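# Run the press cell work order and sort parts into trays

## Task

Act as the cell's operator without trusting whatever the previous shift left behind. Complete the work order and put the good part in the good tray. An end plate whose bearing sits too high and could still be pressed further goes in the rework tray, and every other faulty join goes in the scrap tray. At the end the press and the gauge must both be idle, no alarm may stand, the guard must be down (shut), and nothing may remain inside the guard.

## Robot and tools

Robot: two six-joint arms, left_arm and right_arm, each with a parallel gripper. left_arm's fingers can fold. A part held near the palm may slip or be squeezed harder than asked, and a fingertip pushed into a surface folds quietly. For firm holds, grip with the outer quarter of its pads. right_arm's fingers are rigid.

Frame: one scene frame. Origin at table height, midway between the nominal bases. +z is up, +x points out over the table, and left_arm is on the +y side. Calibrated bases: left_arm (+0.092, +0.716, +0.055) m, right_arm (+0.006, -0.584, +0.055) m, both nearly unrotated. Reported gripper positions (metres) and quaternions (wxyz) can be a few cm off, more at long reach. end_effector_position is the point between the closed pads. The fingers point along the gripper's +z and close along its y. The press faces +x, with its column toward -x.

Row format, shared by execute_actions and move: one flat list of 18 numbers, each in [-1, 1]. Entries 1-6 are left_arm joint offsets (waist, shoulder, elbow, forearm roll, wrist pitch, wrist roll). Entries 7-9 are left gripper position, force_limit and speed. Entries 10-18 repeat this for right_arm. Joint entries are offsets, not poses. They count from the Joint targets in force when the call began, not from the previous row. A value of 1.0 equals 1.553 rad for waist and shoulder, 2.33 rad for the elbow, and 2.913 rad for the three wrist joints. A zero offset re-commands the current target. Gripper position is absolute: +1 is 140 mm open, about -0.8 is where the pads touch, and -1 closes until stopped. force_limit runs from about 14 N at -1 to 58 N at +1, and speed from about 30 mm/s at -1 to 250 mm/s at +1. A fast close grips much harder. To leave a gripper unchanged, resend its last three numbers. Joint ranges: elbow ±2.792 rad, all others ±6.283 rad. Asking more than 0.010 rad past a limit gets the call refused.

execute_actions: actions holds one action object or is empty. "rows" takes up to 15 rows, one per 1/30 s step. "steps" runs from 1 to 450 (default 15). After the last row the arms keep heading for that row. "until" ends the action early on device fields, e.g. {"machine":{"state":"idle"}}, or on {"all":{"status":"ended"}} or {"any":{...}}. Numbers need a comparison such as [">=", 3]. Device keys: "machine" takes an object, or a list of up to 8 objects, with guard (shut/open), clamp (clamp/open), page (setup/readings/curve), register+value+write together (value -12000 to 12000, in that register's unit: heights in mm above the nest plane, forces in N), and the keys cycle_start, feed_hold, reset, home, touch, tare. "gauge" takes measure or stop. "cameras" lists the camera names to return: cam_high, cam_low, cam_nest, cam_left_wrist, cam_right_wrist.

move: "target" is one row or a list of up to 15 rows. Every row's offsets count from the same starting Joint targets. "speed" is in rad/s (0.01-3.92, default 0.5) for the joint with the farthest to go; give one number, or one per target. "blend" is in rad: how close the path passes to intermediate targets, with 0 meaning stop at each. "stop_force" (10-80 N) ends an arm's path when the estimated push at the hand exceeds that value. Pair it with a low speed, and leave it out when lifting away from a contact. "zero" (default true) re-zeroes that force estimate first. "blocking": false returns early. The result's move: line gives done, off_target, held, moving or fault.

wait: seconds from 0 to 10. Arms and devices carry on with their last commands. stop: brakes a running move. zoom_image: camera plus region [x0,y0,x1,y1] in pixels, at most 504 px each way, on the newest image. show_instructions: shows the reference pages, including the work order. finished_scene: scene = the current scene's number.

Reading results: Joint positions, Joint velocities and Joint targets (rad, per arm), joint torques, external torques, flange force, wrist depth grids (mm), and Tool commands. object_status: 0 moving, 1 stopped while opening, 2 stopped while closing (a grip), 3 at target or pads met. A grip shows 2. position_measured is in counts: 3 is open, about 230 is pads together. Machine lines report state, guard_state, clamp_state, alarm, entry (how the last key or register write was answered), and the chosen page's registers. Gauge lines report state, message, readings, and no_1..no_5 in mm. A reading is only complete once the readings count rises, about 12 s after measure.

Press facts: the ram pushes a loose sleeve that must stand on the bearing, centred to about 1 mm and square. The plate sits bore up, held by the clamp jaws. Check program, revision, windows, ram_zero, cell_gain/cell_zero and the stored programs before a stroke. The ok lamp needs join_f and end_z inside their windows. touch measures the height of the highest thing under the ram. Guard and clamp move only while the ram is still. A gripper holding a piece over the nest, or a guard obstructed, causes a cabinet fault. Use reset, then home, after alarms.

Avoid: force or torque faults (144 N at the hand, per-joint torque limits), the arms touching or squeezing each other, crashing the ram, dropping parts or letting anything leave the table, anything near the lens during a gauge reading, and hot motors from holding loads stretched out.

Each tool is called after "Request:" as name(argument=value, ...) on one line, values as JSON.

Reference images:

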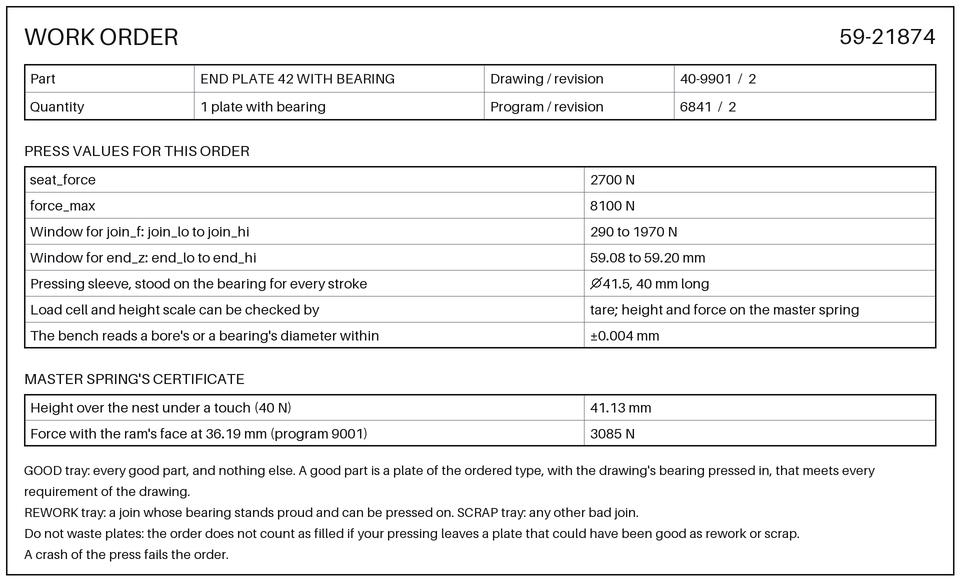

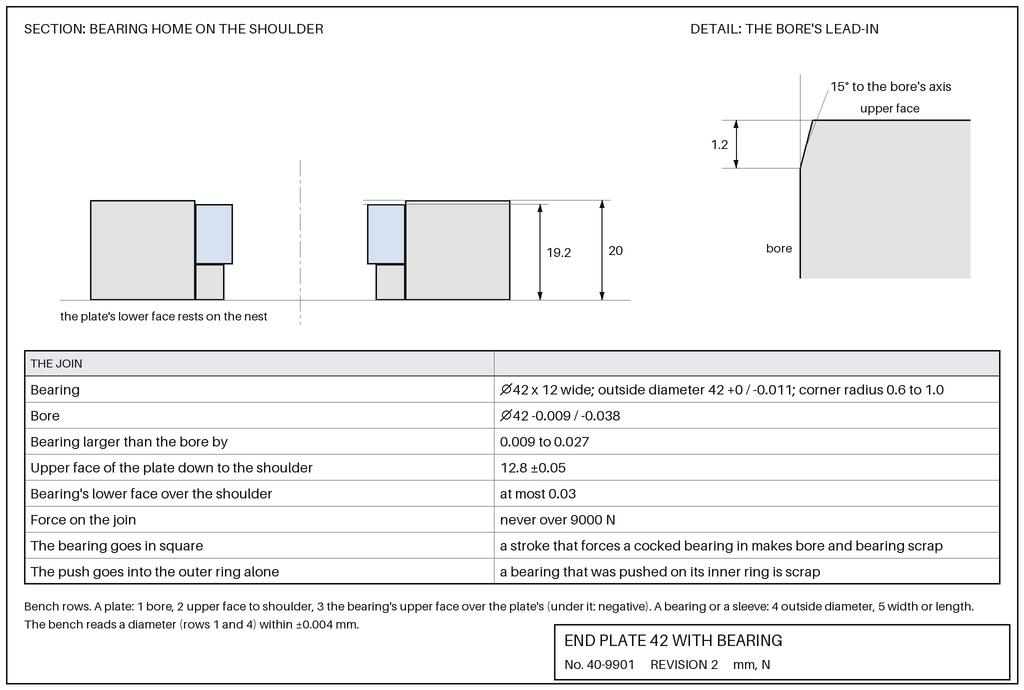

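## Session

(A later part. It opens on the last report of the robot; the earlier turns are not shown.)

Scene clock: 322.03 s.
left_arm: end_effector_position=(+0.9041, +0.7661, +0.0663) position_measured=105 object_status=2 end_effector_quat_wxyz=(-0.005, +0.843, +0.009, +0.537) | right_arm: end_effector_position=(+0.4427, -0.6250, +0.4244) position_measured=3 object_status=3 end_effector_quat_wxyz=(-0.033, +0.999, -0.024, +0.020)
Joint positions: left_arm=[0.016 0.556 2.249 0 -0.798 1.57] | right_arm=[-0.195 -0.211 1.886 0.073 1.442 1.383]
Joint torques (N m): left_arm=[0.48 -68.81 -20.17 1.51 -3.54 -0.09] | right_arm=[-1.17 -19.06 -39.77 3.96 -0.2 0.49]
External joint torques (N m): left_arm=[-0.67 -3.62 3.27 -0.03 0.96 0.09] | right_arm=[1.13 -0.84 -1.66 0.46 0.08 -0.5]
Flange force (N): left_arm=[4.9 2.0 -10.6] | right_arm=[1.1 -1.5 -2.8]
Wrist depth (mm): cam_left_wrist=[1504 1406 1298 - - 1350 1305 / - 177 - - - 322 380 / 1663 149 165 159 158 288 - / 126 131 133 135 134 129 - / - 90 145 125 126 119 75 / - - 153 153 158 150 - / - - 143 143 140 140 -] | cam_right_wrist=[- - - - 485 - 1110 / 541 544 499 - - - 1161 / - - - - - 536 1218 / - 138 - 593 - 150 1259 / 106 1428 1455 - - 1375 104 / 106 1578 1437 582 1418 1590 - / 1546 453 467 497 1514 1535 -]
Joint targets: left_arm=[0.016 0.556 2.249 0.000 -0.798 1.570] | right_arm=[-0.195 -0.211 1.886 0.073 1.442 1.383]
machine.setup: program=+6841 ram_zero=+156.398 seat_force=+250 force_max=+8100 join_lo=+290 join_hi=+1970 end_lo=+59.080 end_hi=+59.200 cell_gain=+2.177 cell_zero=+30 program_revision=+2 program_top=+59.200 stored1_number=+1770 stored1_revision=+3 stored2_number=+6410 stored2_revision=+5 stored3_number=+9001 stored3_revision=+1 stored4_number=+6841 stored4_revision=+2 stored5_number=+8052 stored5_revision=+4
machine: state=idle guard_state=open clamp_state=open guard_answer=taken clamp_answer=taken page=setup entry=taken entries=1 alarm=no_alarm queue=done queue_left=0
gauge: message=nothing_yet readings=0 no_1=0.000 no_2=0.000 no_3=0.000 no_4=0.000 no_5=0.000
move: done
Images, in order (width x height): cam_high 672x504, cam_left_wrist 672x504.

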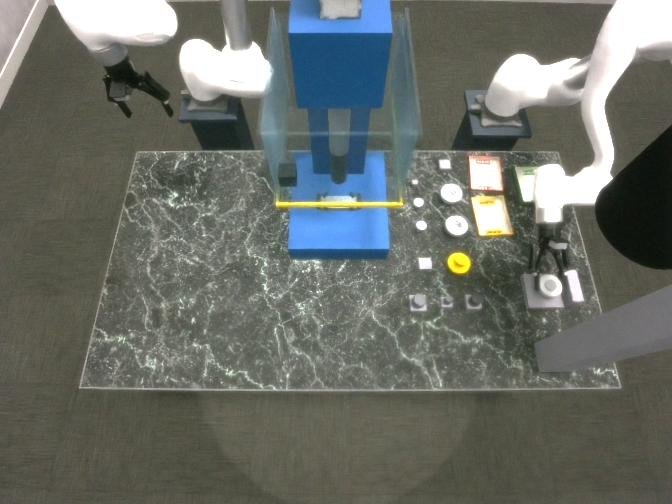

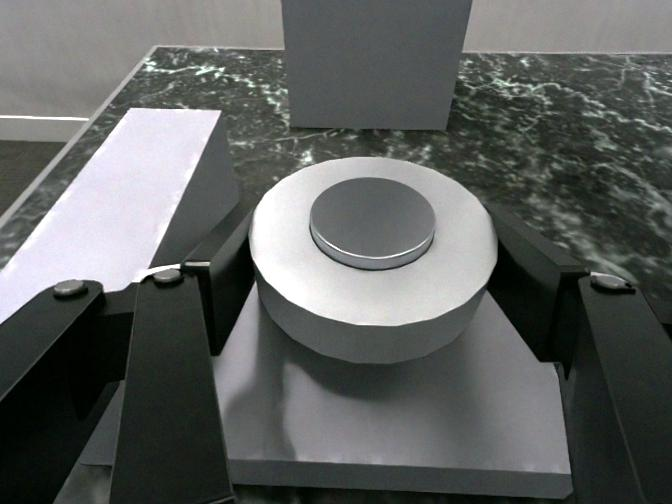

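Request:
move(target=[-0.1916,0.0329,-0.0578,-0.3769,-0.0348,0.1417,-1,0,-1,0,0,0,0,0,0,1,1,1], speed=0.4, cameras=["cam_left_wrist"])

Scene clock: 355.83 s.
left_arm: end_effector_position=(+0.9096, +0.7681, +0.0682) position_measured=105 object_status=2 end_effector_quat_wxyz=(-0.017, +0.841, +0.027, +0.541) | right_arm: end_effector_position=(+0.4427, -0.6250, +0.4244) position_measured=3 object_status=3 end_effector_quat_wxyz=(-0.033, +0.999, -0.024, +0.020)
Joint positions: left_arm=[-0.007 0.56 2.241 -0.086 -0.804 1.602] | right_arm=[-0.195 -0.211 1.886 0.073 1.442 1.383]
Joint torques (N m): left_arm=[-4.13 -65.22 -58.81 5.72 -8.42 0.89] | right_arm=[-0.95 -19 -39.81 3.95 -0.22 0.52]
External joint torques (N m): left_arm=[4.03 -7.38 42.35 -4.21 5.85 -0.89] | right_arm=[0.92 -1.02 -1.73 0.49 0.09 -0.53]
External joint torques when the fault began: left_arm=[3.01 -6.54 69.53 -6.72 9.91 -2.06]
Flange force (N): left_arm=[-8.6 1.2 -82.3] | right_arm=[0.8 -1.0 -3.1]
Flange force when the fault began (N): left_arm=[-22.0 8.0 -127.4]
Wrist depth (mm): cam_left_wrist=[- 1564 - - - 1305 1357 / 1687 183 334 - - - - / 1607 154 168 166 165 - - / 129 133 133 135 134 129 251 / - 90 135 126 126 119 75 / - - 154 155 159 155 - / - - 142 141 138 138 -] | cam_right_wrist=[- 505 495 - 500 - 1110 / 547 522 - - 497 - 1155 / - - - - - 516 1288 / - 127 - - 526 149 1326 / 106 1410 1410 - 1375 1358 104 / 1535 1546 1535 559 1418 1437 - / 1648 455 461 501 1514 1648 -]
Joint targets: left_arm=[-0.007 0.560 2.241 -0.086 -0.804 1.602] | right_arm=[-0.195 -0.211 1.886 0.073 1.442 1.383]
Tool commands: left_gripper/position=-1.0 left_gripper/force_limit=+0.003922 left_gripper/speed=-1.0 right_gripper/position=+1.0 right_gripper/force_limit=+1.0 right_gripper/speed=+1.0
FORCE FAULT: contact force on the left arm reached its limit, and that arm stopped for 10 seconds. The contact can be on any part of that arm, not only on its tool. That arm's remaining commands of this call were not run. That arm's target is now where it stood when the stop ended, not its last command. That arm accepts commands again.
machine.setup: program=+6841 ram_zero=+156.398 seat_force=+250 force_max=+8100 join_lo=+290 join_hi=+1970 end_lo=+59.080 end_hi=+59.200 cell_gain=+2.177 cell_zero=+30 program_revision=+2 program_top=+59.200 stored1_number=+1770 stored1_revision=+3 stored2_number=+6410 stored2_revision=+5 stored3_number=+9001 stored3_revision=+1 stored4_number=+6841 stored4_revision=+2 stored5_number=+8052 stored5_revision=+4
machine: state=idle guard_state=open clamp_state=open guard_answer=taken clamp_answer=taken page=setup entry=taken entries=1 alarm=no_alarm queue=done queue_left=0
gauge: message=nothing_yet readings=0 no_1=0.000 no_2=0.000 no_3=0.000 no_4=0.000 no_5=0.000
move: fault (left_arm); left_arm: the forearm roll is farthest, 1.012 rad from its target
Images, in order (width x height): cam_left_wrist 672x504.

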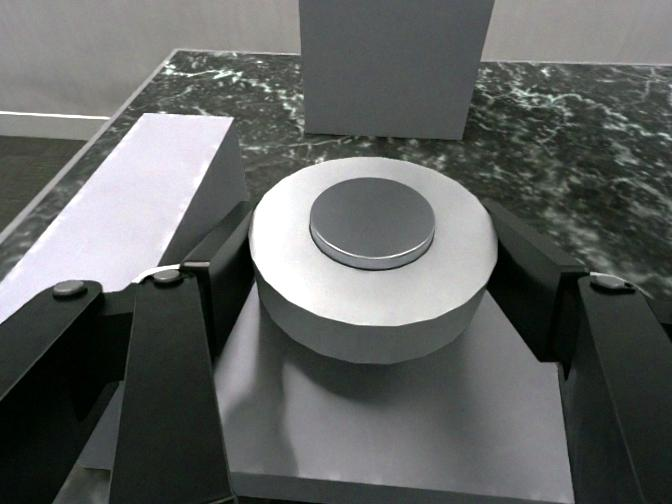

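Request:
move(target=[[0.0148,-0.0809,0.0606,0.0295,-0.0018,-0.0107,-1,0,-1,0,0,0,0,0,0,1,1,1],[-0.1768,-0.0134,-0.0555,-0.3655,-0.0222,0.1593,-1,0,-1,0,0,0,0,0,0,1,1,1]], speed=[0.15,0.4], blend=[0.01,0], cameras=["cam_left_wrist","cam_high"])

Scene clock: 379.80 s.
left_arm: end_effector_position=(+0.9091, +0.7594, +0.1060) position_measured=105 object_status=2 end_effector_quat_wxyz=(-0.159, +0.806, +0.249, +0.513) | right_arm: end_effector_position=(+0.4427, -0.6250, +0.4244) position_measured=3 object_status=3 end_effector_quat_wxyz=(-0.033, +0.999, -0.024, +0.020)
Joint positions: left_arm=[-0.282 0.539 2.112 -1.151 -0.869 2.066] | right_arm=[-0.195 -0.211 1.886 0.073 1.442 1.383]
Joint torques (N m): left_arm=[-0.07 -68.71 -21.17 2.25 -3.18 -0.14] | right_arm=[-0.71 -18.82 -39.72 3.93 -0.23 0.52]
External joint torques (N m): left_arm=[-0.13 -3.52 2.84 -0.47 0.93 0.14] | right_arm=[0.67 -0.96 -1.48 0.48 0.11 -0.52]
Flange force (N): left_arm=[4.1 -5.3 -8.1] | right_arm=[0.4 -0.5 -2.7]
Wrist depth (mm): cam_left_wrist=[- - - - - - 230 / 2054 1874 1936 2271 471 296 - / 1564 1618 218 159 158 306 - / 1406 188 133 135 134 129 - / - 91 134 125 126 119 76 / - - 199 194 194 195 - / - - - 174 174 - -] | cam_right_wrist=[- - - - - - 1121 / 537 - - - - - 1155 / - - - - 560 - 1211 / 548 137 - - - 142 1273 / 106 1428 1428 - 1474 1383 104 / 1546 1504 1525 581 1535 1484 - / 1601 455 474 498 1567 1624 -]
Joint targets: left_arm=[-0.282 0.539 2.112 -1.151 -0.869 2.066] | right_arm=[-0.195 -0.211 1.886 0.073 1.442 1.383]
machine.setup: program=+6841 ram_zero=+156.398 seat_force=+250 force_max=+8100 join_lo=+290 join_hi=+1970 end_lo=+59.080 end_hi=+59.200 cell_gain=+2.177 cell_zero=+30 program_revision=+2 program_top=+59.200 stored1_number=+1770 stored1_revision=+3 stored2_number=+6410 stored2_revision=+5 stored3_number=+9001 stored3_revision=+1 stored4_number=+6841 stored4_revision=+2 stored5_number=+8052 stored5_revision=+4
machine: state=idle guard_state=open clamp_state=open guard_answer=taken clamp_answer=taken page=setup entry=taken entries=1 alarm=no_alarm queue=done queue_left=0
gauge: message=nothing_yet readings=0 no_1=0.000 no_2=0.000 no_3=0.000 no_4=0.000 no_5=0.000
move: done
Images, in order (width x height): cam_high 672x504, cam_left_wrist 672x504.

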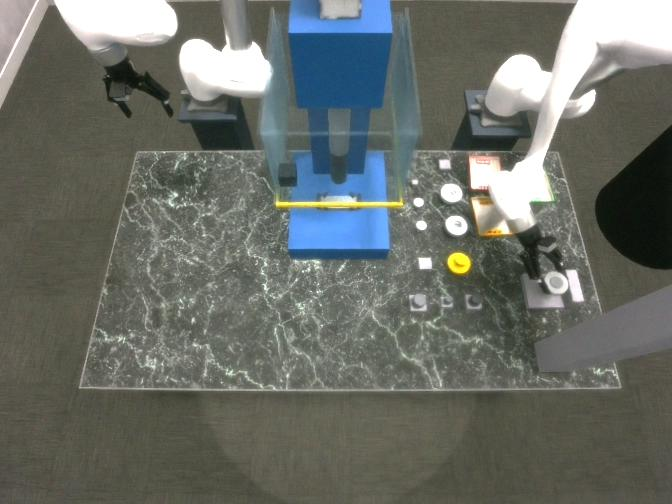

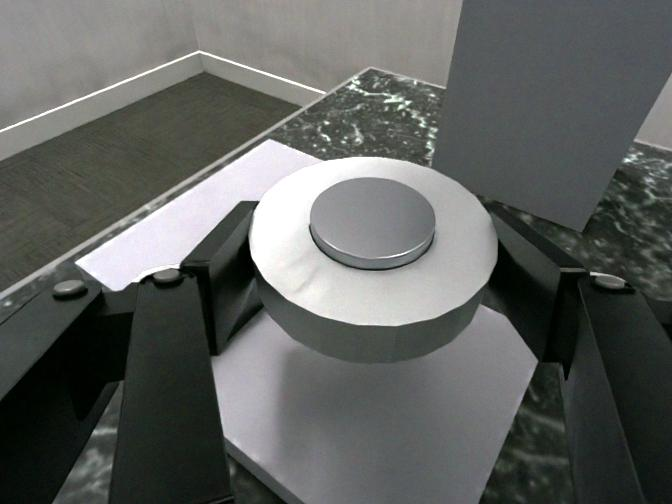

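Request:
move(target=[0,0.0437,0.0011,0.0181,-0.0105,-0.0286,-1,0,-1,0,0,0,0,0,0,1,1,1], speed=0.1)

Request:
move(target=[0,0.0381,-0.0009,0.0133,-0.0093,-0.0218,-1,0,-1,0,0,0,0,0,0,1,1,1], speed=0.02, stop_force=12, cameras=["cam_left_wrist","cam_high"])

Scene clock: 387.13 s.
left_arm: end_effector_position=(+0.9092, +0.7593, +0.0660) position_measured=105 object_status=2 end_effector_quat_wxyz=(-0.159, +0.806, +0.249, +0.513) | right_arm: end_effector_position=(+0.4427, -0.6250, +0.4244) position_measured=3 object_status=3 end_effector_quat_wxyz=(-0.033, +0.999, -0.024, +0.020)
Joint positions: left_arm=[-0.282 0.607 2.114 -1.098 -0.899 1.983] | right_arm=[-0.195 -0.211 1.886 0.073 1.442 1.383]
Joint torques (N m): left_arm=[0.56 -71.26 -18.75 2.03 -3.26 -0.08] | right_arm=[-0.8 -19.05 -39.66 3.94 -0.16 0.53]
External joint torques (N m): left_arm=[-0.69 -4.39 3.26 -0.42 0.91 0.09] | right_arm=[0.75 -0.85 -1.77 0.48 0.04 -0.54]
Flange force (N): left_arm=[5.1 -5.5 -10.2] | right_arm=[1.1 -0.6 -3.0]
Wrist depth (mm): cam_left_wrist=[- - 1905 1618 440 - - / 1699 1845 188 335 - - - / 151 156 170 159 165 - - / - 149 133 135 133 138 238 / - 91 144 125 126 119 76 / - - 153 153 157 153 - / - - 159 139 136 137 -] | cam_right_wrist=[- 508 - 511 - 490 1126 / - - 524 518 501 - 1149 / 555 549 559 - 536 - 1231 / - 148 578 - - 149 1273 / 106 1428 1428 762 1437 1401 104 / 1567 1358 1273 585 1418 - - / 1612 455 466 496 1514 1546 -]
Joint targets: left_arm=[-0.282 0.607 2.114 -1.098 -0.899 1.983] | right_arm=[-0.195 -0.211 1.886 0.073 1.442 1.383]
machine.setup: program=+6841 ram_zero=+156.398 seat_force=+250 force_max=+8100 join_lo=+290 join_hi=+1970 end_lo=+59.080 end_hi=+59.200 cell_gain=+2.177 cell_zero=+30 program_revision=+2 program_top=+59.200 stored1_number=+1770 stored1_revision=+3 stored2_number=+6410 stored2_revision=+5 stored3_number=+9001 stored3_revision=+1 stored4_number=+6841 stored4_revision=+2 stored5_number=+8052 stored5_revision=+4
machine: state=idle guard_state=open clamp_state=open guard_answer=taken clamp_answer=taken page=setup entry=taken entries=1 alarm=no_alarm queue=done queue_left=0
gauge: message=nothing_yet readings=0 no_1=0.000 no_2=0.000 no_3=0.000 no_4=0.000 no_5=0.000
move: done

Scene clock: 389.97 s.
left_arm: end_effector_position=(+0.9095, +0.7594, +0.0460) position_measured=105 object_status=2 end_effector_quat_wxyz=(-0.159, +0.806, +0.249, +0.513) | right_arm: end_effector_position=(+0.4427, -0.6250, +0.4244) position_measured=3 object_status=3 end_effector_quat_wxyz=(-0.033, +0.999, -0.024, +0.020)
Joint positions: left_arm=[-0.282 0.643 2.113 -1.075 -0.916 1.945] | right_arm=[-0.195 -0.211 1.886 0.073 1.442 1.383]
Joint torques (N m): left_arm=[0.22 -56.99 -13.09 1.12 3.2 0.15] | right_arm=[-0.92 -18.96 -39.71 3.92 -0.13 0.43]
External joint torques (N m): left_arm=[-0.35 -20.24 -0.91 0.39 -5.58 -0.15] | right_arm=[0.88 -0.95 -1.63 0.5 0.01 -0.43]
Flange force (N): left_arm=[21.5 -10.1 -25.0] | right_arm=[0.8 -1.1 -2.7]
Wrist depth (mm): cam_left_wrist=[- - 183 186 - - - / 141 148 164 200 - - - / 128 143 169 159 159 - 253 / 160 148 133 135 133 129 211 / - 91 143 125 125 119 75 / - - 136 133 132 129 - / - - - 120 118 116 -] | cam_right_wrist=[- - 531 487 - 482 1199 / - 534 - - - - 1186 / - 545 570 552 547 552 1211 / - 148 576 - 1514 150 1281 / 106 1383 1418 - 1392 1401 104 / 1556 1567 1494 602 1525 1428 - / 462 455 467 499 616 1546 -]
Joint targets: left_arm=[-0.282 0.643 2.113 -1.075 -0.916 1.945] | right_arm=[-0.195 -0.211 1.886 0.073 1.442 1.383]
machine.setup: program=+6841 ram_zero=+156.398 seat_force=+250 force_max=+8100 join_lo=+290 join_hi=+1970 end_lo=+59.080 end_hi=+59.200 cell_gain=+2.177 cell_zero=+30 program_revision=+2 program_top=+59.200 stored1_number=+1770 stored1_revision=+3 stored2_number=+6410 stored2_revision=+5 stored3_number=+9001 stored3_revision=+1 stored4_number=+6841 stored4_revision=+2 stored5_number=+8052 stored5_revision=+4
machine: state=idle guard_state=open clamp_state=open guard_answer=taken clamp_answer=taken page=setup entry=taken entries=1 alarm=no_alarm queue=done queue_left=0
gauge: message=nothing_yet readings=0 no_1=0.000 no_2=0.000 no_3=0.000 no_4=0.000 no_5=0.000
move: contact (left_arm); left_arm: the wrist roll is farthest, 0.025 rad from its target
Images, in order (width x height): cam_high 672x504, cam_left_wrist 672x504.

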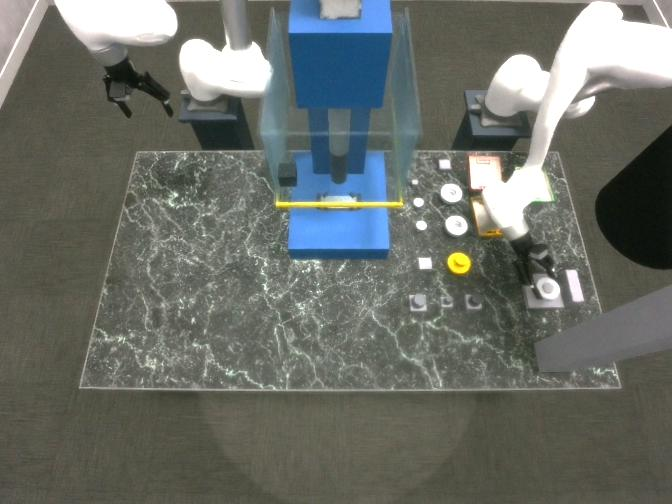

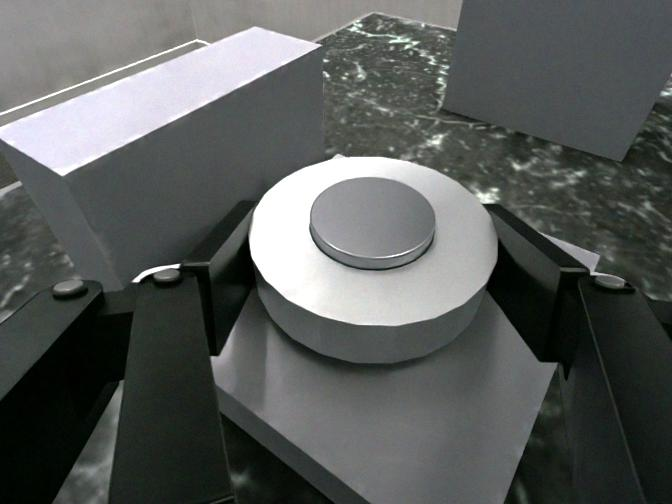

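Request:
execute_actions(actions=[{"rows":[[0,0,0,0,0,0,0.5,0,-1,0,0,0,0,0,0,1,1,1]],"steps":60}], cameras=["cam_left_wrist"])

Scene clock: 402.80 s.
left_arm: end_effector_position=(+0.9095, +0.7594, +0.0460) position_measured=66 object_status=3 end_effector_quat_wxyz=(-0.159, +0.806, +0.249, +0.513) | right_arm: end_effector_position=(+0.4427, -0.6250, +0.4244) position_measured=3 object_status=3 end_effector_quat_wxyz=(-0.033, +0.999, -0.024, +0.020)
Joint positions: left_arm=[-0.282 0.643 2.113 -1.075 -0.916 1.945] | right_arm=[-0.195 -0.211 1.886 0.073 1.442 1.383]
Joint torques (N m): left_arm=[0.26 -71.43 -16.08 1.64 -2.39 -0.09] | right_arm=[-0.65 -18.88 -39.71 3.98 -0.17 0.46]
External joint torques (N m): left_arm=[-0.37 -5.73 1.99 -0.12 0.02 0.09] | right_arm=[0.61 -1.02 -1.74 0.44 0.04 -0.46]
Flange force (N): left_arm=[7.0 -5.1 -9.8] | right_arm=[0.7 -0.5 -3.0]
Wrist depth (mm): cam_left_wrist=[- - 194 388 - - - / 140 147 163 209 - - - / 127 143 179 177 170 274 - / 161 136 148 146 145 145 203 / - 89 147 130 131 144 102 / - - 137 132 132 130 - / - - 141 120 118 138 -] | cam_right_wrist=[506 - - 514 - - 1110 / - - - - - - 1155 / - 575 - - - - 1238 / - 128 - - - 141 1281 / 106 147 1465 - 1392 - 104 / 1556 1494 1535 559 1465 1465 - / 1567 456 472 498 1567 1535 -]
Joint targets: left_arm=[-0.282 0.643 2.113 -1.075 -0.916 1.945] | right_arm=[-0.195 -0.211 1.886 0.073 1.442 1.383]
machine.setup: program=+6841 ram_zero=+156.398 seat_force=+250 force_max=+8100 join_lo=+290 join_hi=+1970 end_lo=+59.080 end_hi=+59.200 cell_gain=+2.177 cell_zero=+30 program_revision=+2 program_top=+59.200 stored1_number=+1770 stored1_revision=+3 stored2_number=+6410 stored2_revision=+5 stored3_number=+9001 stored3_revision=+1 stored4_number=+6841 stored4_revision=+2 stored5_number=+8052 stored5_revision=+4
machine: state=idle guard_state=open clamp_state=open guard_answer=taken clamp_answer=taken page=setup entry=taken entries=1 alarm=no_alarm queue=done queue_left=0
gauge: message=nothing_yet readings=0 no_1=0.000 no_2=0.000 no_3=0.000 no_4=0.000 no_5=0.000
Images, in order (width x height): cam_left_wrist 672x504.

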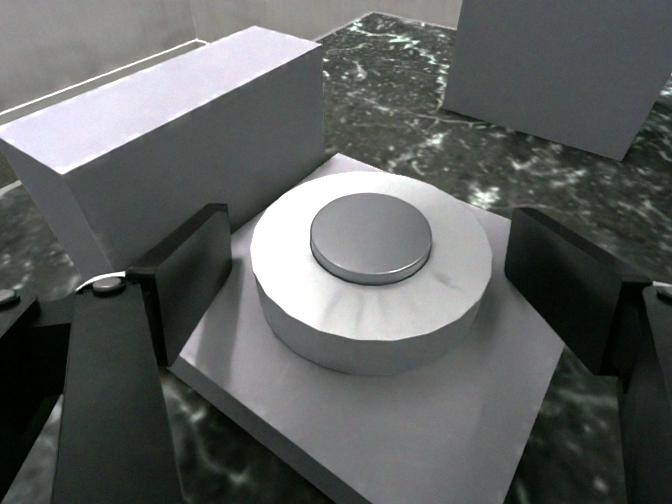

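Request:
move(target=[[-0.1046,-0.0936,0.0564,-0.0608,-0.0176,0.0156,0.5,0,-1,0,0,0,0,0,0,1,1,1],[-0.1404,-0.5428,0.1232,0.369,0.2115,-0.1284,0.5,0,-1,0,0,0,0,0,0,1,1,1]], speed=[0.2,0.6], blend=[0.05,0], cameras=["cam_left_wrist"])

Request:
execute_actions(actions=[{"gauge":{"measure":true},"steps":450,"until":{"gauge":{"readings":[">",0]}}}], cameras=["cam_high"])

Scene clock: 420.13 s.
left_arm: end_effector_position=(+0.6737, +0.4398, +0.3793) position_measured=66 object_status=3 end_effector_quat_wxyz=(+0.143, +0.788, -0.200, +0.564) | right_arm: end_effector_position=(+0.4427, -0.6250, +0.4244) position_measured=3 object_status=3 end_effector_quat_wxyz=(-0.033, +0.999, -0.024, +0.020)
Joint positions: left_arm=[-0.5 -0.201 2.4 0 -0.3 1.571] | right_arm=[-0.195 -0.211 1.886 0.073 1.442 1.383]
Joint torques (N m): left_arm=[0.42 -14.42 -38.4 3.64 -2.76 -0.07] | right_arm=[-1.24 -18.87 -39.56 3.98 -0.19 0.49]
External joint torques (N m): left_arm=[-0.45 -1.82 1.17 -0.09 0.1 0.07] | right_arm=[1.19 -0.93 -1.74 0.43 0.07 -0.49]
Flange force (N): left_arm=[0.0 0.0 0.0] | right_arm=[1.1 -1.7 -3.0]
Wrist depth (mm): cam_left_wrist=[1389 1298 1544 1699 1860 2207 288 / 1476 1596 1675 - 2207 2338 - / 1596 1554 - - - - 1045 / 1711 117 675 - 727 136 112 / - 89 582 583 - 135 102 / - - 508 501 - - - / - - 435 447 459 - -] | cam_right_wrist=[511 495 514 496 - - 1110 / - 541 - 526 - - 1155 / - - - - 525 - 1238 / - 129 - - 569 149 1266 / 106 1455 - - 1392 1383 104 / 1567 1504 1418 585 1514 1465 - / 1590 453 468 496 1546 1556 -]
Joint targets: left_arm=[-0.500 -0.201 2.400 0.000 -0.300 1.571] | right_arm=[-0.195 -0.211 1.886 0.073 1.442 1.383]
machine.setup: program=+6841 ram_zero=+156.398 seat_force=+250 force_max=+8100 join_lo=+290 join_hi=+1970 end_lo=+59.080 end_hi=+59.200 cell_gain=+2.177 cell_zero=+30 program_revision=+2 program_top=+59.200 stored1_number=+1770 stored1_revision=+3 stored2_number=+6410 stored2_revision=+5 stored3_number=+9001 stored3_revision=+1 stored4_number=+6841 stored4_revision=+2 stored5_number=+8052 stored5_revision=+4
machine: state=idle guard_state=open clamp_state=open guard_answer=taken clamp_answer=taken page=setup entry=taken entries=1 alarm=no_alarm queue=done queue_left=0
gauge: message=nothing_yet readings=0 no_1=0.000 no_2=0.000 no_3=0.000 no_4=0.000 no_5=0.000
move: done
Images, in order (width x height): cam_left_wrist 672x504.

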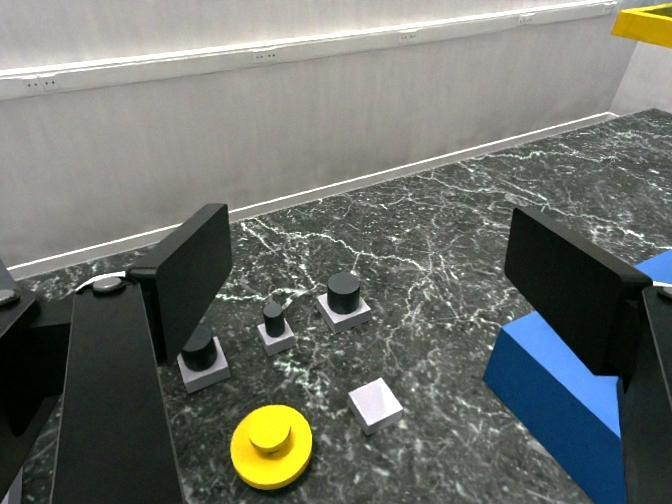

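Scene clock: 432.33 s.
left_arm: end_effector_position=(+0.6737, +0.4399, +0.3793) position_measured=66 object_status=3 end_effector_quat_wxyz=(+0.143, +0.788, -0.200, +0.564) | right_arm: end_effector_position=(+0.4427, -0.6250, +0.4244) position_measured=3 object_status=3 end_effector_quat_wxyz=(-0.033, +0.999, -0.024, +0.020)
Joint positions: left_arm=[-0.5 -0.201 2.4 0 -0.3 1.571] | right_arm=[-0.195 -0.211 1.886 0.073 1.442 1.383]
Joint torques (N m): left_arm=[-0.39 -13.62 -38.28 3.51 -2.6 -0.08] | right_arm=[-1.15 -19.27 -39.74 3.95 -0.15 0.46]
External joint torques (N m): left_arm=[0.3 -2.17 1.11 0.03 -0.04 0.08] | right_arm=[1.1 -0.61 -1.65 0.47 0.03 -0.46]
Flange force (N): left_arm=[0.0 0.0 0.0] | right_arm=[1.5 -1.5 -2.7]
Wrist depth (mm): cam_left_wrist=[1365 - 1544 1699 1762 1952 295 / 1381 1514 1985 1607 2315 2684 3326 / - 1968 1860 1952 875 1022 912 / - 116 703 699 738 136 790 / - 89 609 - 663 - 102 / - 518 519 505 - 488 - / - - 419 453 459 - -] | cam_right_wrist=[- - 507 484 - - 1132 / - - 521 - - - 1186 / - 579 547 - 540 - 1186 / - 572 - - 1358 142 1281 / 106 1446 1484 - - - 104 / 1567 1525 1455 607 1410 1474 - / 1590 457 464 495 1504 - -]
Joint targets: left_arm=[-0.500 -0.201 2.400 0.000 -0.300 1.571] | right_arm=[-0.195 -0.211 1.886 0.073 1.442 1.383]
Tool commands: left_gripper/position=+0.5 left_gripper/force_limit=+0.0 left_gripper/speed=-1.0 right_gripper/position=+1.0 right_gripper/force_limit=+1.0 right_gripper/speed=+1.0
machine.setup: program=+6841 ram_zero=+156.398 seat_force=+250 force_max=+8100 join_lo=+290 join_hi=+1970 end_lo=+59.080 end_hi=+59.200 cell_gain=+2.177 cell_zero=+30 program_revision=+2 program_top=+59.200 stored1_number=+1770 stored1_revision=+3 stored2_number=+6410 stored2_revision=+5 stored3_number=+9001 stored3_revision=+1 stored4_number=+6841 stored4_revision=+2 stored5_number=+8052 stored5_revision=+4
machine: state=idle guard_state=open clamp_state=open guard_answer=taken clamp_answer=taken page=setup entry=taken entries=1 alarm=no_alarm queue=done queue_left=0
gauge: message=measure_taken readings=1 no_1=0.000 no_2=0.000 no_3=5.050 no_4=0.000 no_5=0.000
Images, in order (width x height): cam_high 672x504.

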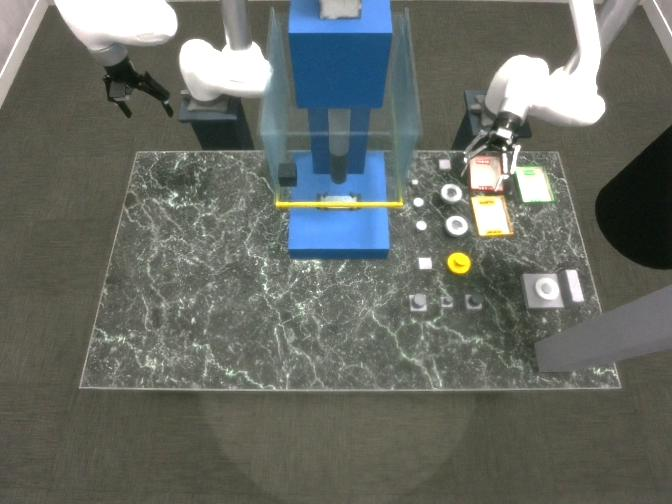

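Request:
move(target=[[0.0358,0.4499,-0.0668,-0.4299,-0.2291,0.144,0.5,0,-1,0,0,0,0,0,0,1,1,1],[0.1406,0.5409,-0.1228,-0.3695,-0.2108,0.1294,0.5,0,-1,0,0,0,0,0,0,1,1,1]], speed=[0.6,0.12], blend=[0.01,0])

Request:
execute_actions(actions=[{"rows":[[0,0,0,0,0,0,-1,0,-1,0,0,0,0,0,0,1,1,1]],"steps":60}], cameras=["cam_left_wrist"])

Scene clock: 454.80 s.
left_arm: end_effector_position=(+0.9090, +0.7595, +0.0472) position_measured=66 object_status=3 end_effector_quat_wxyz=(-0.159, +0.806, +0.249, +0.513) | right_arm: end_effector_position=(+0.4427, -0.6250, +0.4244) position_measured=3 object_status=3 end_effector_quat_wxyz=(-0.033, +0.999, -0.024, +0.020)
Joint positions: left_arm=[-0.281 0.64 2.114 -1.076 -0.914 1.947] | right_arm=[-0.195 -0.211 1.886 0.073 1.442 1.383]
Joint torques (N m): left_arm=[-0.28 -71.72 -15.96 1.52 -2.45 -0.16] | right_arm=[-1.27 -18.9 -39.74 3.96 -0.16 0.47]
External joint torques (N m): left_arm=[0.08 -5.61 1.57 0.02 0.07 0.16] | right_arm=[1.22 -0.93 -1.6 0.45 0.04 -0.47]
Flange force (N): left_arm=[7.3 -5.1 -8.4] | right_arm=[0.9 -1.8 -2.7]
Wrist depth (mm): cam_left_wrist=[- - 197 - - 246 232 / 141 149 165 198 - - 249 / 130 143 184 203 243 - 270 / 166 136 149 147 147 144 112 / - 89 148 132 132 144 102 / - - 139 133 133 - - / - - - 121 119 - -] | cam_right_wrist=[- - 487 - - - 1115 / - - - - 526 - 1167 / - - - - - 539 1211 / - 129 - - - 551 1259 / 106 1418 1474 - 1418 1375 104 / 1601 1525 1446 581 1392 1494 - / 1567 455 470 499 1535 1525 -]
Joint targets: left_arm=[-0.281 0.640 2.114 -1.076 -0.914 1.947] | right_arm=[-0.195 -0.211 1.886 0.073 1.442 1.383]
machine.setup: program=+6841 ram_zero=+156.398 seat_force=+250 force_max=+8100 join_lo=+290 join_hi=+1970 end_lo=+59.080 end_hi=+59.200 cell_gain=+2.177 cell_zero=+30 program_revision=+2 program_top=+59.200 stored1_number=+1770 stored1_revision=+3 stored2_number=+6410 stored2_revision=+5 stored3_number=+9001 stored3_revision=+1 stored4_number=+6841 stored4_revision=+2 stored5_number=+8052 stored5_revision=+4
machine: state=idle guard_state=open clamp_state=open guard_answer=taken clamp_answer=taken page=setup entry=taken entries=1 alarm=no_alarm queue=done queue_left=0
gauge: message=measure_taken readings=1 no_1=0.000 no_2=0.000 no_3=5.050 no_4=0.000 no_5=0.000
move: done

Scene clock: 457.00 s.
left_arm: end_effector_position=(+0.9090, +0.7596, +0.0472) position_measured=105 object_status=2 end_effector_quat_wxyz=(-0.159, +0.806, +0.249, +0.513) | right_arm: end_effector_position=(+0.4427, -0.6250, +0.4244) position_measured=3 object_status=3 end_effector_quat_wxyz=(-0.033, +0.999, -0.024, +0.020)
Joint positions: left_arm=[-0.281 0.64 2.114 -1.076 -0.914 1.947] | right_arm=[-0.195 -0.211 1.886 0.073 1.442 1.383]
Joint torques (N m): left_arm=[4.54 -66.03 -17.21 1.3 -1.46 -0.05] | right_arm=[-1.33 -18.92 -39.58 3.93 -0.22 0.46]
External joint torques (N m): left_arm=[-4.63 -11.34 2.88 0.24 -0.93 0.05] | right_arm=[1.28 -1.02 -1.9 0.5 0.09 -0.47]
Flange force (N): left_arm=[10.5 -5.4 -22.6] | right_arm=[1.2 -2.0 -3.3]
Wrist depth (mm): cam_left_wrist=[- - 183 - - 250 226 / 141 149 163 302 - - 288 / 130 144 174 208 254 - 253 / - 148 133 147 147 129 215 / - 90 139 132 132 111 76 / - - 137 133 133 - - / - - - 121 119 116 -] | cam_right_wrist=[509 - 497 - - - 1099 / - - - - - 481 1161 / - - - - - - 1238 / - 135 - - - 141 1252 / 106 1465 1437 - 1392 1383 104 / 1567 1525 1342 594 1465 1437 - / 1612 456 468 497 1525 1514 -]
Joint targets: left_arm=[-0.281 0.640 2.114 -1.076 -0.914 1.947] | right_arm=[-0.195 -0.211 1.886 0.073 1.442 1.383]
machine.setup: program=+6841 ram_zero=+156.398 seat_force=+250 force_max=+8100 join_lo=+290 join_hi=+1970 end_lo=+59.080 end_hi=+59.200 cell_gain=+2.177 cell_zero=+30 program_revision=+2 program_top=+59.200 stored1_number=+1770 stored1_revision=+3 stored2_number=+6410 stored2_revision=+5 stored3_number=+9001 stored3_revision=+1 stored4_number=+6841 stored4_revision=+2 stored5_number=+8052 stored5_revision=+4
machine: state=idle guard_state=open clamp_state=open guard_answer=taken clamp_answer=taken page=setup entry=taken entries=1 alarm=no_alarm queue=done queue_left=0
gauge: message=measure_taken readings=1 no_1=0.000 no_2=0.000 no_3=5.050 no_4=0.000 no_5=0.000
Images, in order (width x height): cam_left_wrist 672x504.

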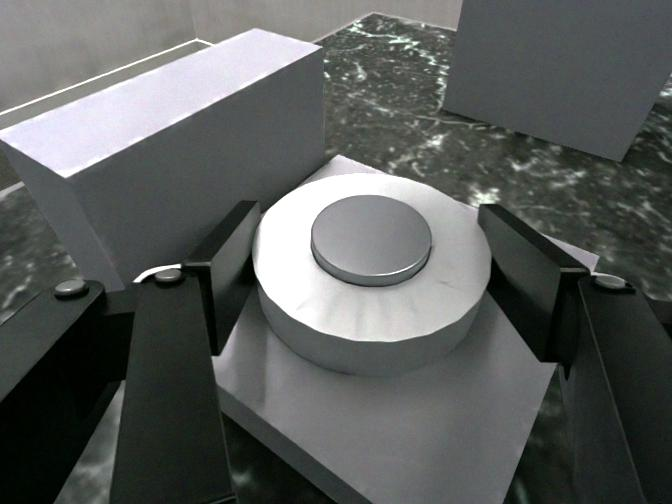

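Request:
move(target=[[0,-0.0643,-0.0009,-0.0256,0.0156,0.0405,-1,0,-1,0,0,0,0,0,0,1,1,1],[-0.4093,-0.1379,0.1659,-0.1849,-0.0752,-0.0474,-1,0,-1,0,0,0,0,0,0,1,1,1]], speed=[0.12,0.4], blend=[0.02,0], cameras=["cam_left_wrist","cam_high"])

Scene clock: 486.13 s.
left_arm: end_effector_position=(+0.5970, +0.6097, +0.0860) position_measured=105 object_status=2 end_effector_quat_wxyz=(-0.159, +0.806, +0.249, +0.513) | right_arm: end_effector_position=(+0.4427, -0.6250, +0.4244) position_measured=3 object_status=3 end_effector_quat_wxyz=(-0.033, +0.999, -0.024, +0.020)
Joint positions: left_arm=[-0.917 0.425 2.501 -1.615 -1.133 1.809] | right_arm=[-0.195 -0.211 1.886 0.073 1.442 1.383]
Joint torques (N m): left_arm=[0.66 -45.49 -7.77 0.91 -3.5 -0.16] | right_arm=[-0.62 -18.92 -39.67 3.86 -0.17 0.51]
External joint torques (N m): left_arm=[-0.67 -3.26 2.6 -0.39 1 0.16] | right_arm=[0.56 -0.94 -1.75 0.57 0.05 -0.51]
Flange force (N): left_arm=[7.0 -6.0 -6.8] | right_arm=[0.8 -0.2 -3.1]
Wrist depth (mm): cam_left_wrist=[- - 1968 425 433 - - / 1534 392 416 404 389 339 411 / - 325 - 173 166 330 - / - - 133 147 148 130 - / - 90 134 132 132 111 76 / - - 197 194 198 191 - / - - 176 176 176 - -] | cam_right_wrist=[541 - - - - - 1110 / - 519 - - 515 520 1186 / - - - - - 529 1180 / 525 129 - - 591 150 1296 / 106 1418 1636 - 1392 1375 104 / 1535 1556 1514 567 1465 1437 - / 1590 455 469 497 1535 1546 -]
Joint targets: left_arm=[-0.917 0.425 2.501 -1.615 -1.133 1.809] | right_arm=[-0.195 -0.211 1.886 0.073 1.442 1.383]
machine.setup: program=+6841 ram_zero=+156.398 seat_force=+250 force_max=+8100 join_lo=+290 join_hi=+1970 end_lo=+59.080 end_hi=+59.200 cell_gain=+2.177 cell_zero=+30 program_revision=+2 program_top=+59.200 stored1_number=+1770 stored1_revision=+3 stored2_number=+6410 stored2_revision=+5 stored3_number=+9001 stored3_revision=+1 stored4_number=+6841 stored4_revision=+2 stored5_number=+8052 stored5_revision=+4
machine: state=idle guard_state=open clamp_state=open guard_answer=taken clamp_answer=taken page=setup entry=taken entries=1 alarm=no_alarm queue=done queue_left=0
gauge: message=measure_taken readings=1 no_1=0.000 no_2=0.000 no_3=5.050 no_4=0.000 no_5=0.000
move: done
Images, in order (width x height): cam_high 672x504, cam_left_wrist 672x504.

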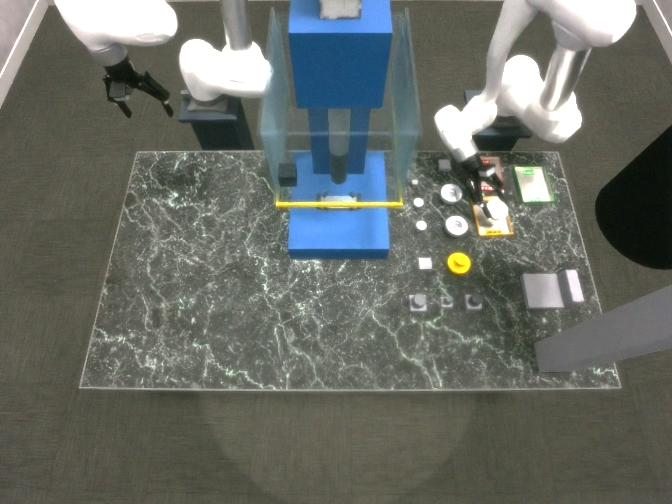

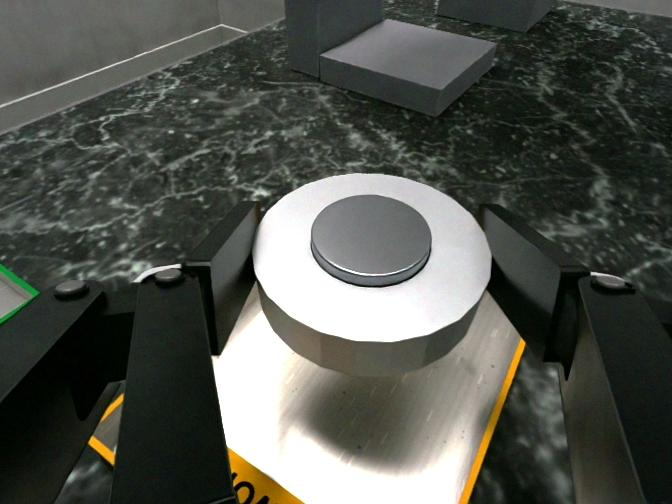

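Request:
move(target=[0.002,0.0673,0.006,0.0202,0.0008,-0.0449,-1,0,-1,0,0,0,0,0,0,1,1,1], speed=0.1)

Request:
move(target=[0,0.0493,-0.0021,0.0116,-0.0008,-0.0272,-1,0,-1,0,0,0,0,0,0,1,1,1], speed=0.025, stop_force=12, cameras=["cam_left_wrist"])

Scene clock: 500.47 s.
left_arm: end_effector_position=(+0.5930, +0.6167, +0.0459) position_measured=105 object_status=2 end_effector_quat_wxyz=(-0.159, +0.806, +0.249, +0.513) | right_arm: end_effector_position=(+0.4427, -0.6250, +0.4244) position_measured=3 object_status=3 end_effector_quat_wxyz=(-0.033, +0.999, -0.024, +0.020)
Joint positions: left_arm=[-0.914 0.53 2.515 -1.556 -1.13 1.679] | right_arm=[-0.195 -0.211 1.886 0.073 1.442 1.383]
Joint torques (N m): left_arm=[0.11 -49.88 -2.69 0.49 -3.55 -0.18] | right_arm=[-1.09 -18.76 -39.75 3.91 -0.2 0.45]
External joint torques (N m): left_arm=[-0.15 -3.43 2.83 -0.24 1 0.18] | right_arm=[1.05 -1.2 -1.74 0.52 0.08 -0.45]
Flange force (N): left_arm=[8.9 -5.4 -5.9] | right_arm=[0.6 -1.5 -3.1]
Wrist depth (mm): cam_left_wrist=[1817 - 406 396 367 396 403 / 311 308 312 314 312 313 311 / - - 251 180 177 248 252 / - - 133 147 145 140 - / - 91 136 132 132 119 76 / - - 155 152 155 154 - / - - 138 138 139 127 -] | cam_right_wrist=[506 - 497 - - - 1099 / - - - - - - 1155 / 560 607 - 572 - - 1218 / - 138 - 567 565 149 1252 / 106 1446 1455 - 1367 1401 104 / - - - 604 1504 1455 - / 462 453 469 496 1546 1535 -]
Joint targets: left_arm=[-0.914 0.530 2.515 -1.556 -1.130 1.679] | right_arm=[-0.195 -0.211 1.886 0.073 1.442 1.383]
machine.setup: program=+6841 ram_zero=+156.398 seat_force=+250 force_max=+8100 join_lo=+290 join_hi=+1970 end_lo=+59.080 end_hi=+59.200 cell_gain=+2.177 cell_zero=+30 program_revision=+2 program_top=+59.200 stored1_number=+1770 stored1_revision=+3 stored2_number=+6410 stored2_revision=+5 stored3_number=+9001 stored3_revision=+1 stored4_number=+6841 stored4_revision=+2 stored5_number=+8052 stored5_revision=+4
machine: state=idle guard_state=open clamp_state=open guard_answer=taken clamp_answer=taken page=setup entry=taken entries=1 alarm=no_alarm queue=done queue_left=0
gauge: message=measure_taken readings=1 no_1=0.000 no_2=0.000 no_3=5.050 no_4=0.000 no_5=0.000
move: done

Scene clock: 503.80 s.
left_arm: end_effector_position=(+0.5933, +0.6165, +0.0246) position_measured=105 object_status=2 end_effector_quat_wxyz=(-0.159, +0.806, +0.249, +0.513) | right_arm: end_effector_position=(+0.4427, -0.6250, +0.4244) position_measured=3 object_status=3 end_effector_quat_wxyz=(-0.033, +0.999, -0.024, +0.020)
Joint positions: left_arm=[-0.914 0.589 2.511 -1.53 -1.133 1.618] | right_arm=[-0.195 -0.211 1.886 0.073 1.442 1.383]
Joint torques (N m): left_arm=[-0.29 -44.6 -1.48 0.78 3.93 -0.49] | right_arm=[-1.08 -19.09 -39.49 3.93 -0.23 0.49]
External joint torques (N m): left_arm=[0.25 -11.52 3.65 -0.65 -6.5 0.49] | right_arm=[1.03 -0.82 -1.99 0.5 0.1 -0.49]
Flange force (N): left_arm=[29.3 -6.8 -16.9] | right_arm=[1.5 -1.3 -3.4]
Wrist depth (mm): cam_left_wrist=[- - - 369 334 355 370 / 279 - 270 226 271 - - / - - 187 213 207 196 216 / 186 - 133 147 147 140 181 / - 90 144 132 132 119 76 / - - 133 133 134 130 - / - - 118 119 119 112 -] | cam_right_wrist=[512 499 - 537 469 - 1138 / - - - - - - 1161 / 541 - - - 553 - 1205 / - 134 - - 565 150 1288 / 106 1455 1437 - 1367 1303 104 / 1525 1504 1601 576 1437 1437 - / 1590 454 468 496 596 1590 -]
Joint targets: left_arm=[-0.914 0.589 2.511 -1.530 -1.133 1.618] | right_arm=[-0.195 -0.211 1.886 0.073 1.442 1.383]
machine.setup: program=+6841 ram_zero=+156.398 seat_force=+250 force_max=+8100 join_lo=+290 join_hi=+1970 end_lo=+59.080 end_hi=+59.200 cell_gain=+2.177 cell_zero=+30 program_revision=+2 program_top=+59.200 stored1_number=+1770 stored1_revision=+3 stored2_number=+6410 stored2_revision=+5 stored3_number=+9001 stored3_revision=+1 stored4_number=+6841 stored4_revision=+2 stored5_number=+8052 stored5_revision=+4
machine: state=idle guard_state=open clamp_state=open guard_answer=taken clamp_answer=taken page=setup entry=taken entries=1 alarm=no_alarm queue=done queue_left=0
gauge: message=measure_taken readings=1 no_1=0.000 no_2=0.000 no_3=5.050 no_4=0.000 no_5=0.000
move: contact (left_arm); left_arm: the shoulder is farthest, 0.018 rad from its target
Images, in order (width x height): cam_left_wrist 672x504.

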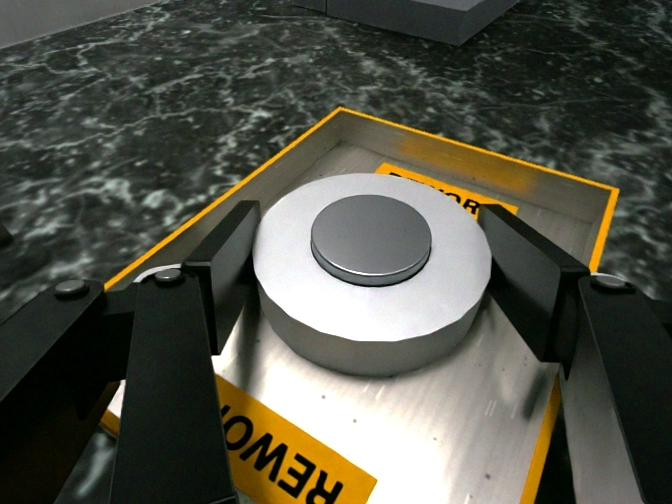

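Request:
execute_actions(actions=[{"rows":[[0,0,0,0,0,0,0.4,0,-1,0,0,0,0,0,0,1,1,1]],"steps":45}])

Request:
move(target=[[0,-0.1084,0.0013,-0.0265,0,0.0621,0.4,0,-1,0,0,0,0,0,0,1,1,1],[0.3954,-0.3149,-0.0476,0.5252,0.2001,-0.0161,0.4,0,-1,0,0,0,0,0,0,1,1,1]], speed=[0.15,0.7], blend=[0.02,0], cameras=["cam_left_wrist","cam_high"])

Scene clock: 533.27 s.
left_arm: end_effector_position=(+0.5933, +0.6166, +0.0246) position_measured=78 object_status=3 end_effector_quat_wxyz=(-0.159, +0.806, +0.249, +0.513) | right_arm: end_effector_position=(+0.4427, -0.6250, +0.4244) position_measured=3 object_status=3 end_effector_quat_wxyz=(-0.033, +0.999, -0.024, +0.020)
Joint positions: left_arm=[-0.914 0.589 2.511 -1.53 -1.133 1.618] | right_arm=[-0.195 -0.211 1.886 0.073 1.442 1.383]
Joint torques (N m): left_arm=[0.21 -51.32 -0.19 0.31 -2.63 -0.09] | right_arm=[-0.81 -18.77 -39.64 3.9 -0.21 0.57]
External joint torques (N m): left_arm=[-0.27 -4.9 2.48 -0.19 0.07 0.09] | right_arm=[0.78 -1.05 -1.57 0.5 0.1 -0.57]
Flange force (N): left_arm=[12.2 -4.6 -7.8] | right_arm=[0.4 -0.6 -2.9]
Wrist depth (mm): cam_left_wrist=[319 - 354 354 333 358 350 / - 280 262 232 269 269 267 / - - 186 207 207 196 210 / 179 108 145 147 145 144 180 / - 89 143 132 131 147 97 / - - 133 133 133 133 - / - - 119 118 119 114 -] | cam_right_wrist=[- - - - - - 1115 / - - - 516 509 - 1192 / - - - - - 532 1259 / 585 129 562 562 1205 149 1266 / 106 1446 1418 - 1358 1401 104 / 106 1535 1504 552 1392 1428 - / 1590 452 466 500 1590 1556 -]
Joint targets: left_arm=[-0.914 0.589 2.511 -1.530 -1.133 1.618] | right_arm=[-0.195 -0.211 1.886 0.073 1.442 1.383]
machine.setup: program=+6841 ram_zero=+156.398 seat_force=+250 force_max=+8100 join_lo=+290 join_hi=+1970 end_lo=+59.080 end_hi=+59.200 cell_gain=+2.177 cell_zero=+30 program_revision=+2 program_top=+59.200 stored1_number=+1770 stored1_revision=+3 stored2_number=+6410 stored2_revision=+5 stored3_number=+9001 stored3_revision=+1 stored4_number=+6841 stored4_revision=+2 stored5_number=+8052 stored5_revision=+4
machine: state=idle guard_state=open clamp_state=open guard_answer=taken clamp_answer=taken page=setup entry=taken entries=1 alarm=no_alarm queue=done queue_left=0
gauge: message=measure_taken readings=1 no_1=0.000 no_2=0.000 no_3=5.050 no_4=0.000 no_5=0.000

Scene clock: 537.30 s.
left_arm: end_effector_position=(+0.7763, +0.5428, +0.2543) position_measured=78 object_status=3 end_effector_quat_wxyz=(+0.083, +0.818, -0.122, +0.555) | right_arm: end_effector_position=(+0.4427, -0.6250, +0.4244) position_measured=3 object_status=3 end_effector_quat_wxyz=(-0.033, +0.999, -0.024, +0.020)
Joint positions: left_arm=[-0.3 0.1 2.4 0 -0.55 1.571] | right_arm=[-0.195 -0.211 1.886 0.073 1.442 1.383]
Joint torques (N m): left_arm=[0.47 -34.8 -29.36 2.68 -2.69 -0.11] | right_arm=[-1.28 -19.09 -39.62 3.96 -0.19 0.54]
External joint torques (N m): left_arm=[-0.55 -3.89 0.91 -0.03 0.05 0.11] | right_arm=[1.23 -0.93 -2.04 0.48 0.05 -0.54]
Flange force (N): left_arm=[3.8 2.5 -9.1] | right_arm=[1.5 -1.7 -3.4]
Wrist depth (mm): cam_left_wrist=[396 1389 1504 1554 - - - / - - 1629 - 1936 1936 - / - - 647 592 - - 645 / - 109 132 551 - 137 - / - 89 - 411 - 119 98 / - - - - 318 372 - / - - 342 - 304 328 -] | cam_right_wrist=[498 - 503 509 - - 1083 / - - 508 527 - - 1149 / - - - - - - 1231 / - 129 - - 1342 551 1252 / 106 1428 1437 - 1383 1350 104 / - 1535 1648 594 1455 1455 - / - 453 471 499 1567 1578 -]
Joint targets: left_arm=[-0.300 0.099 2.400 0.000 -0.550 1.571] | right_arm=[-0.195 -0.211 1.886 0.073 1.442 1.383]
machine.setup: program=+6841 ram_zero=+156.398 seat_force=+250 force_max=+8100 join_lo=+290 join_hi=+1970 end_lo=+59.080 end_hi=+59.200 cell_gain=+2.177 cell_zero=+30 program_revision=+2 program_top=+59.200 stored1_number=+1770 stored1_revision=+3 stored2_number=+6410 stored2_revision=+5 stored3_number=+9001 stored3_revision=+1 stored4_number=+6841 stored4_revision=+2 stored5_number=+8052 stored5_revision=+4
machine: state=idle guard_state=open clamp_state=open guard_answer=taken clamp_answer=taken page=setup entry=taken entries=1 alarm=no_alarm queue=done queue_left=0
gauge: message=measure_taken readings=1 no_1=0.000 no_2=0.000 no_3=5.050 no_4=0.000 no_5=0.000
move: done
Images, in order (width x height): cam_high 672x504, cam_left_wrist 672x504.

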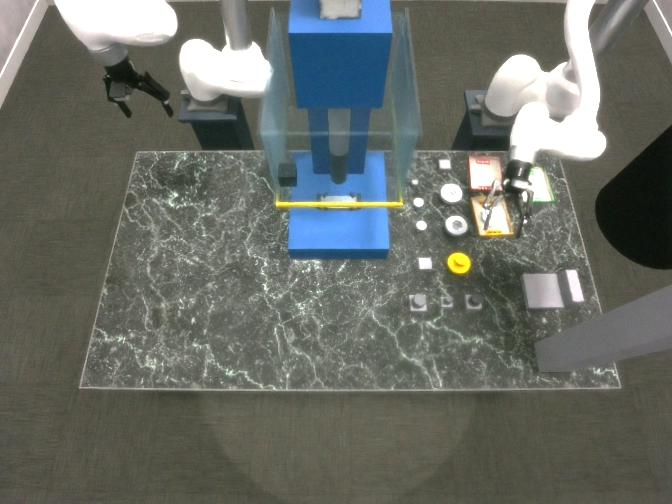

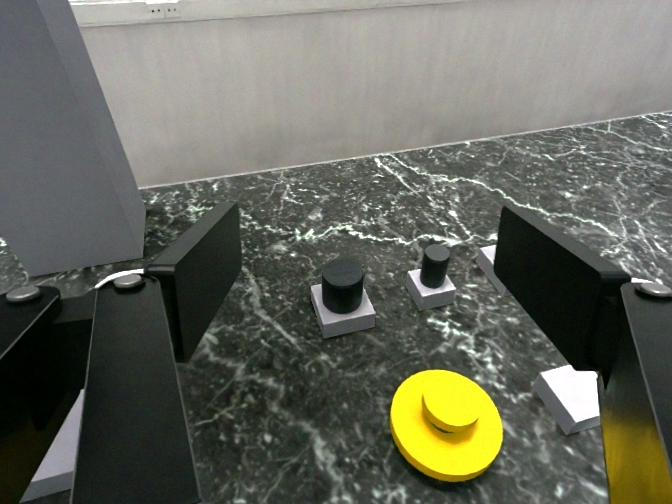

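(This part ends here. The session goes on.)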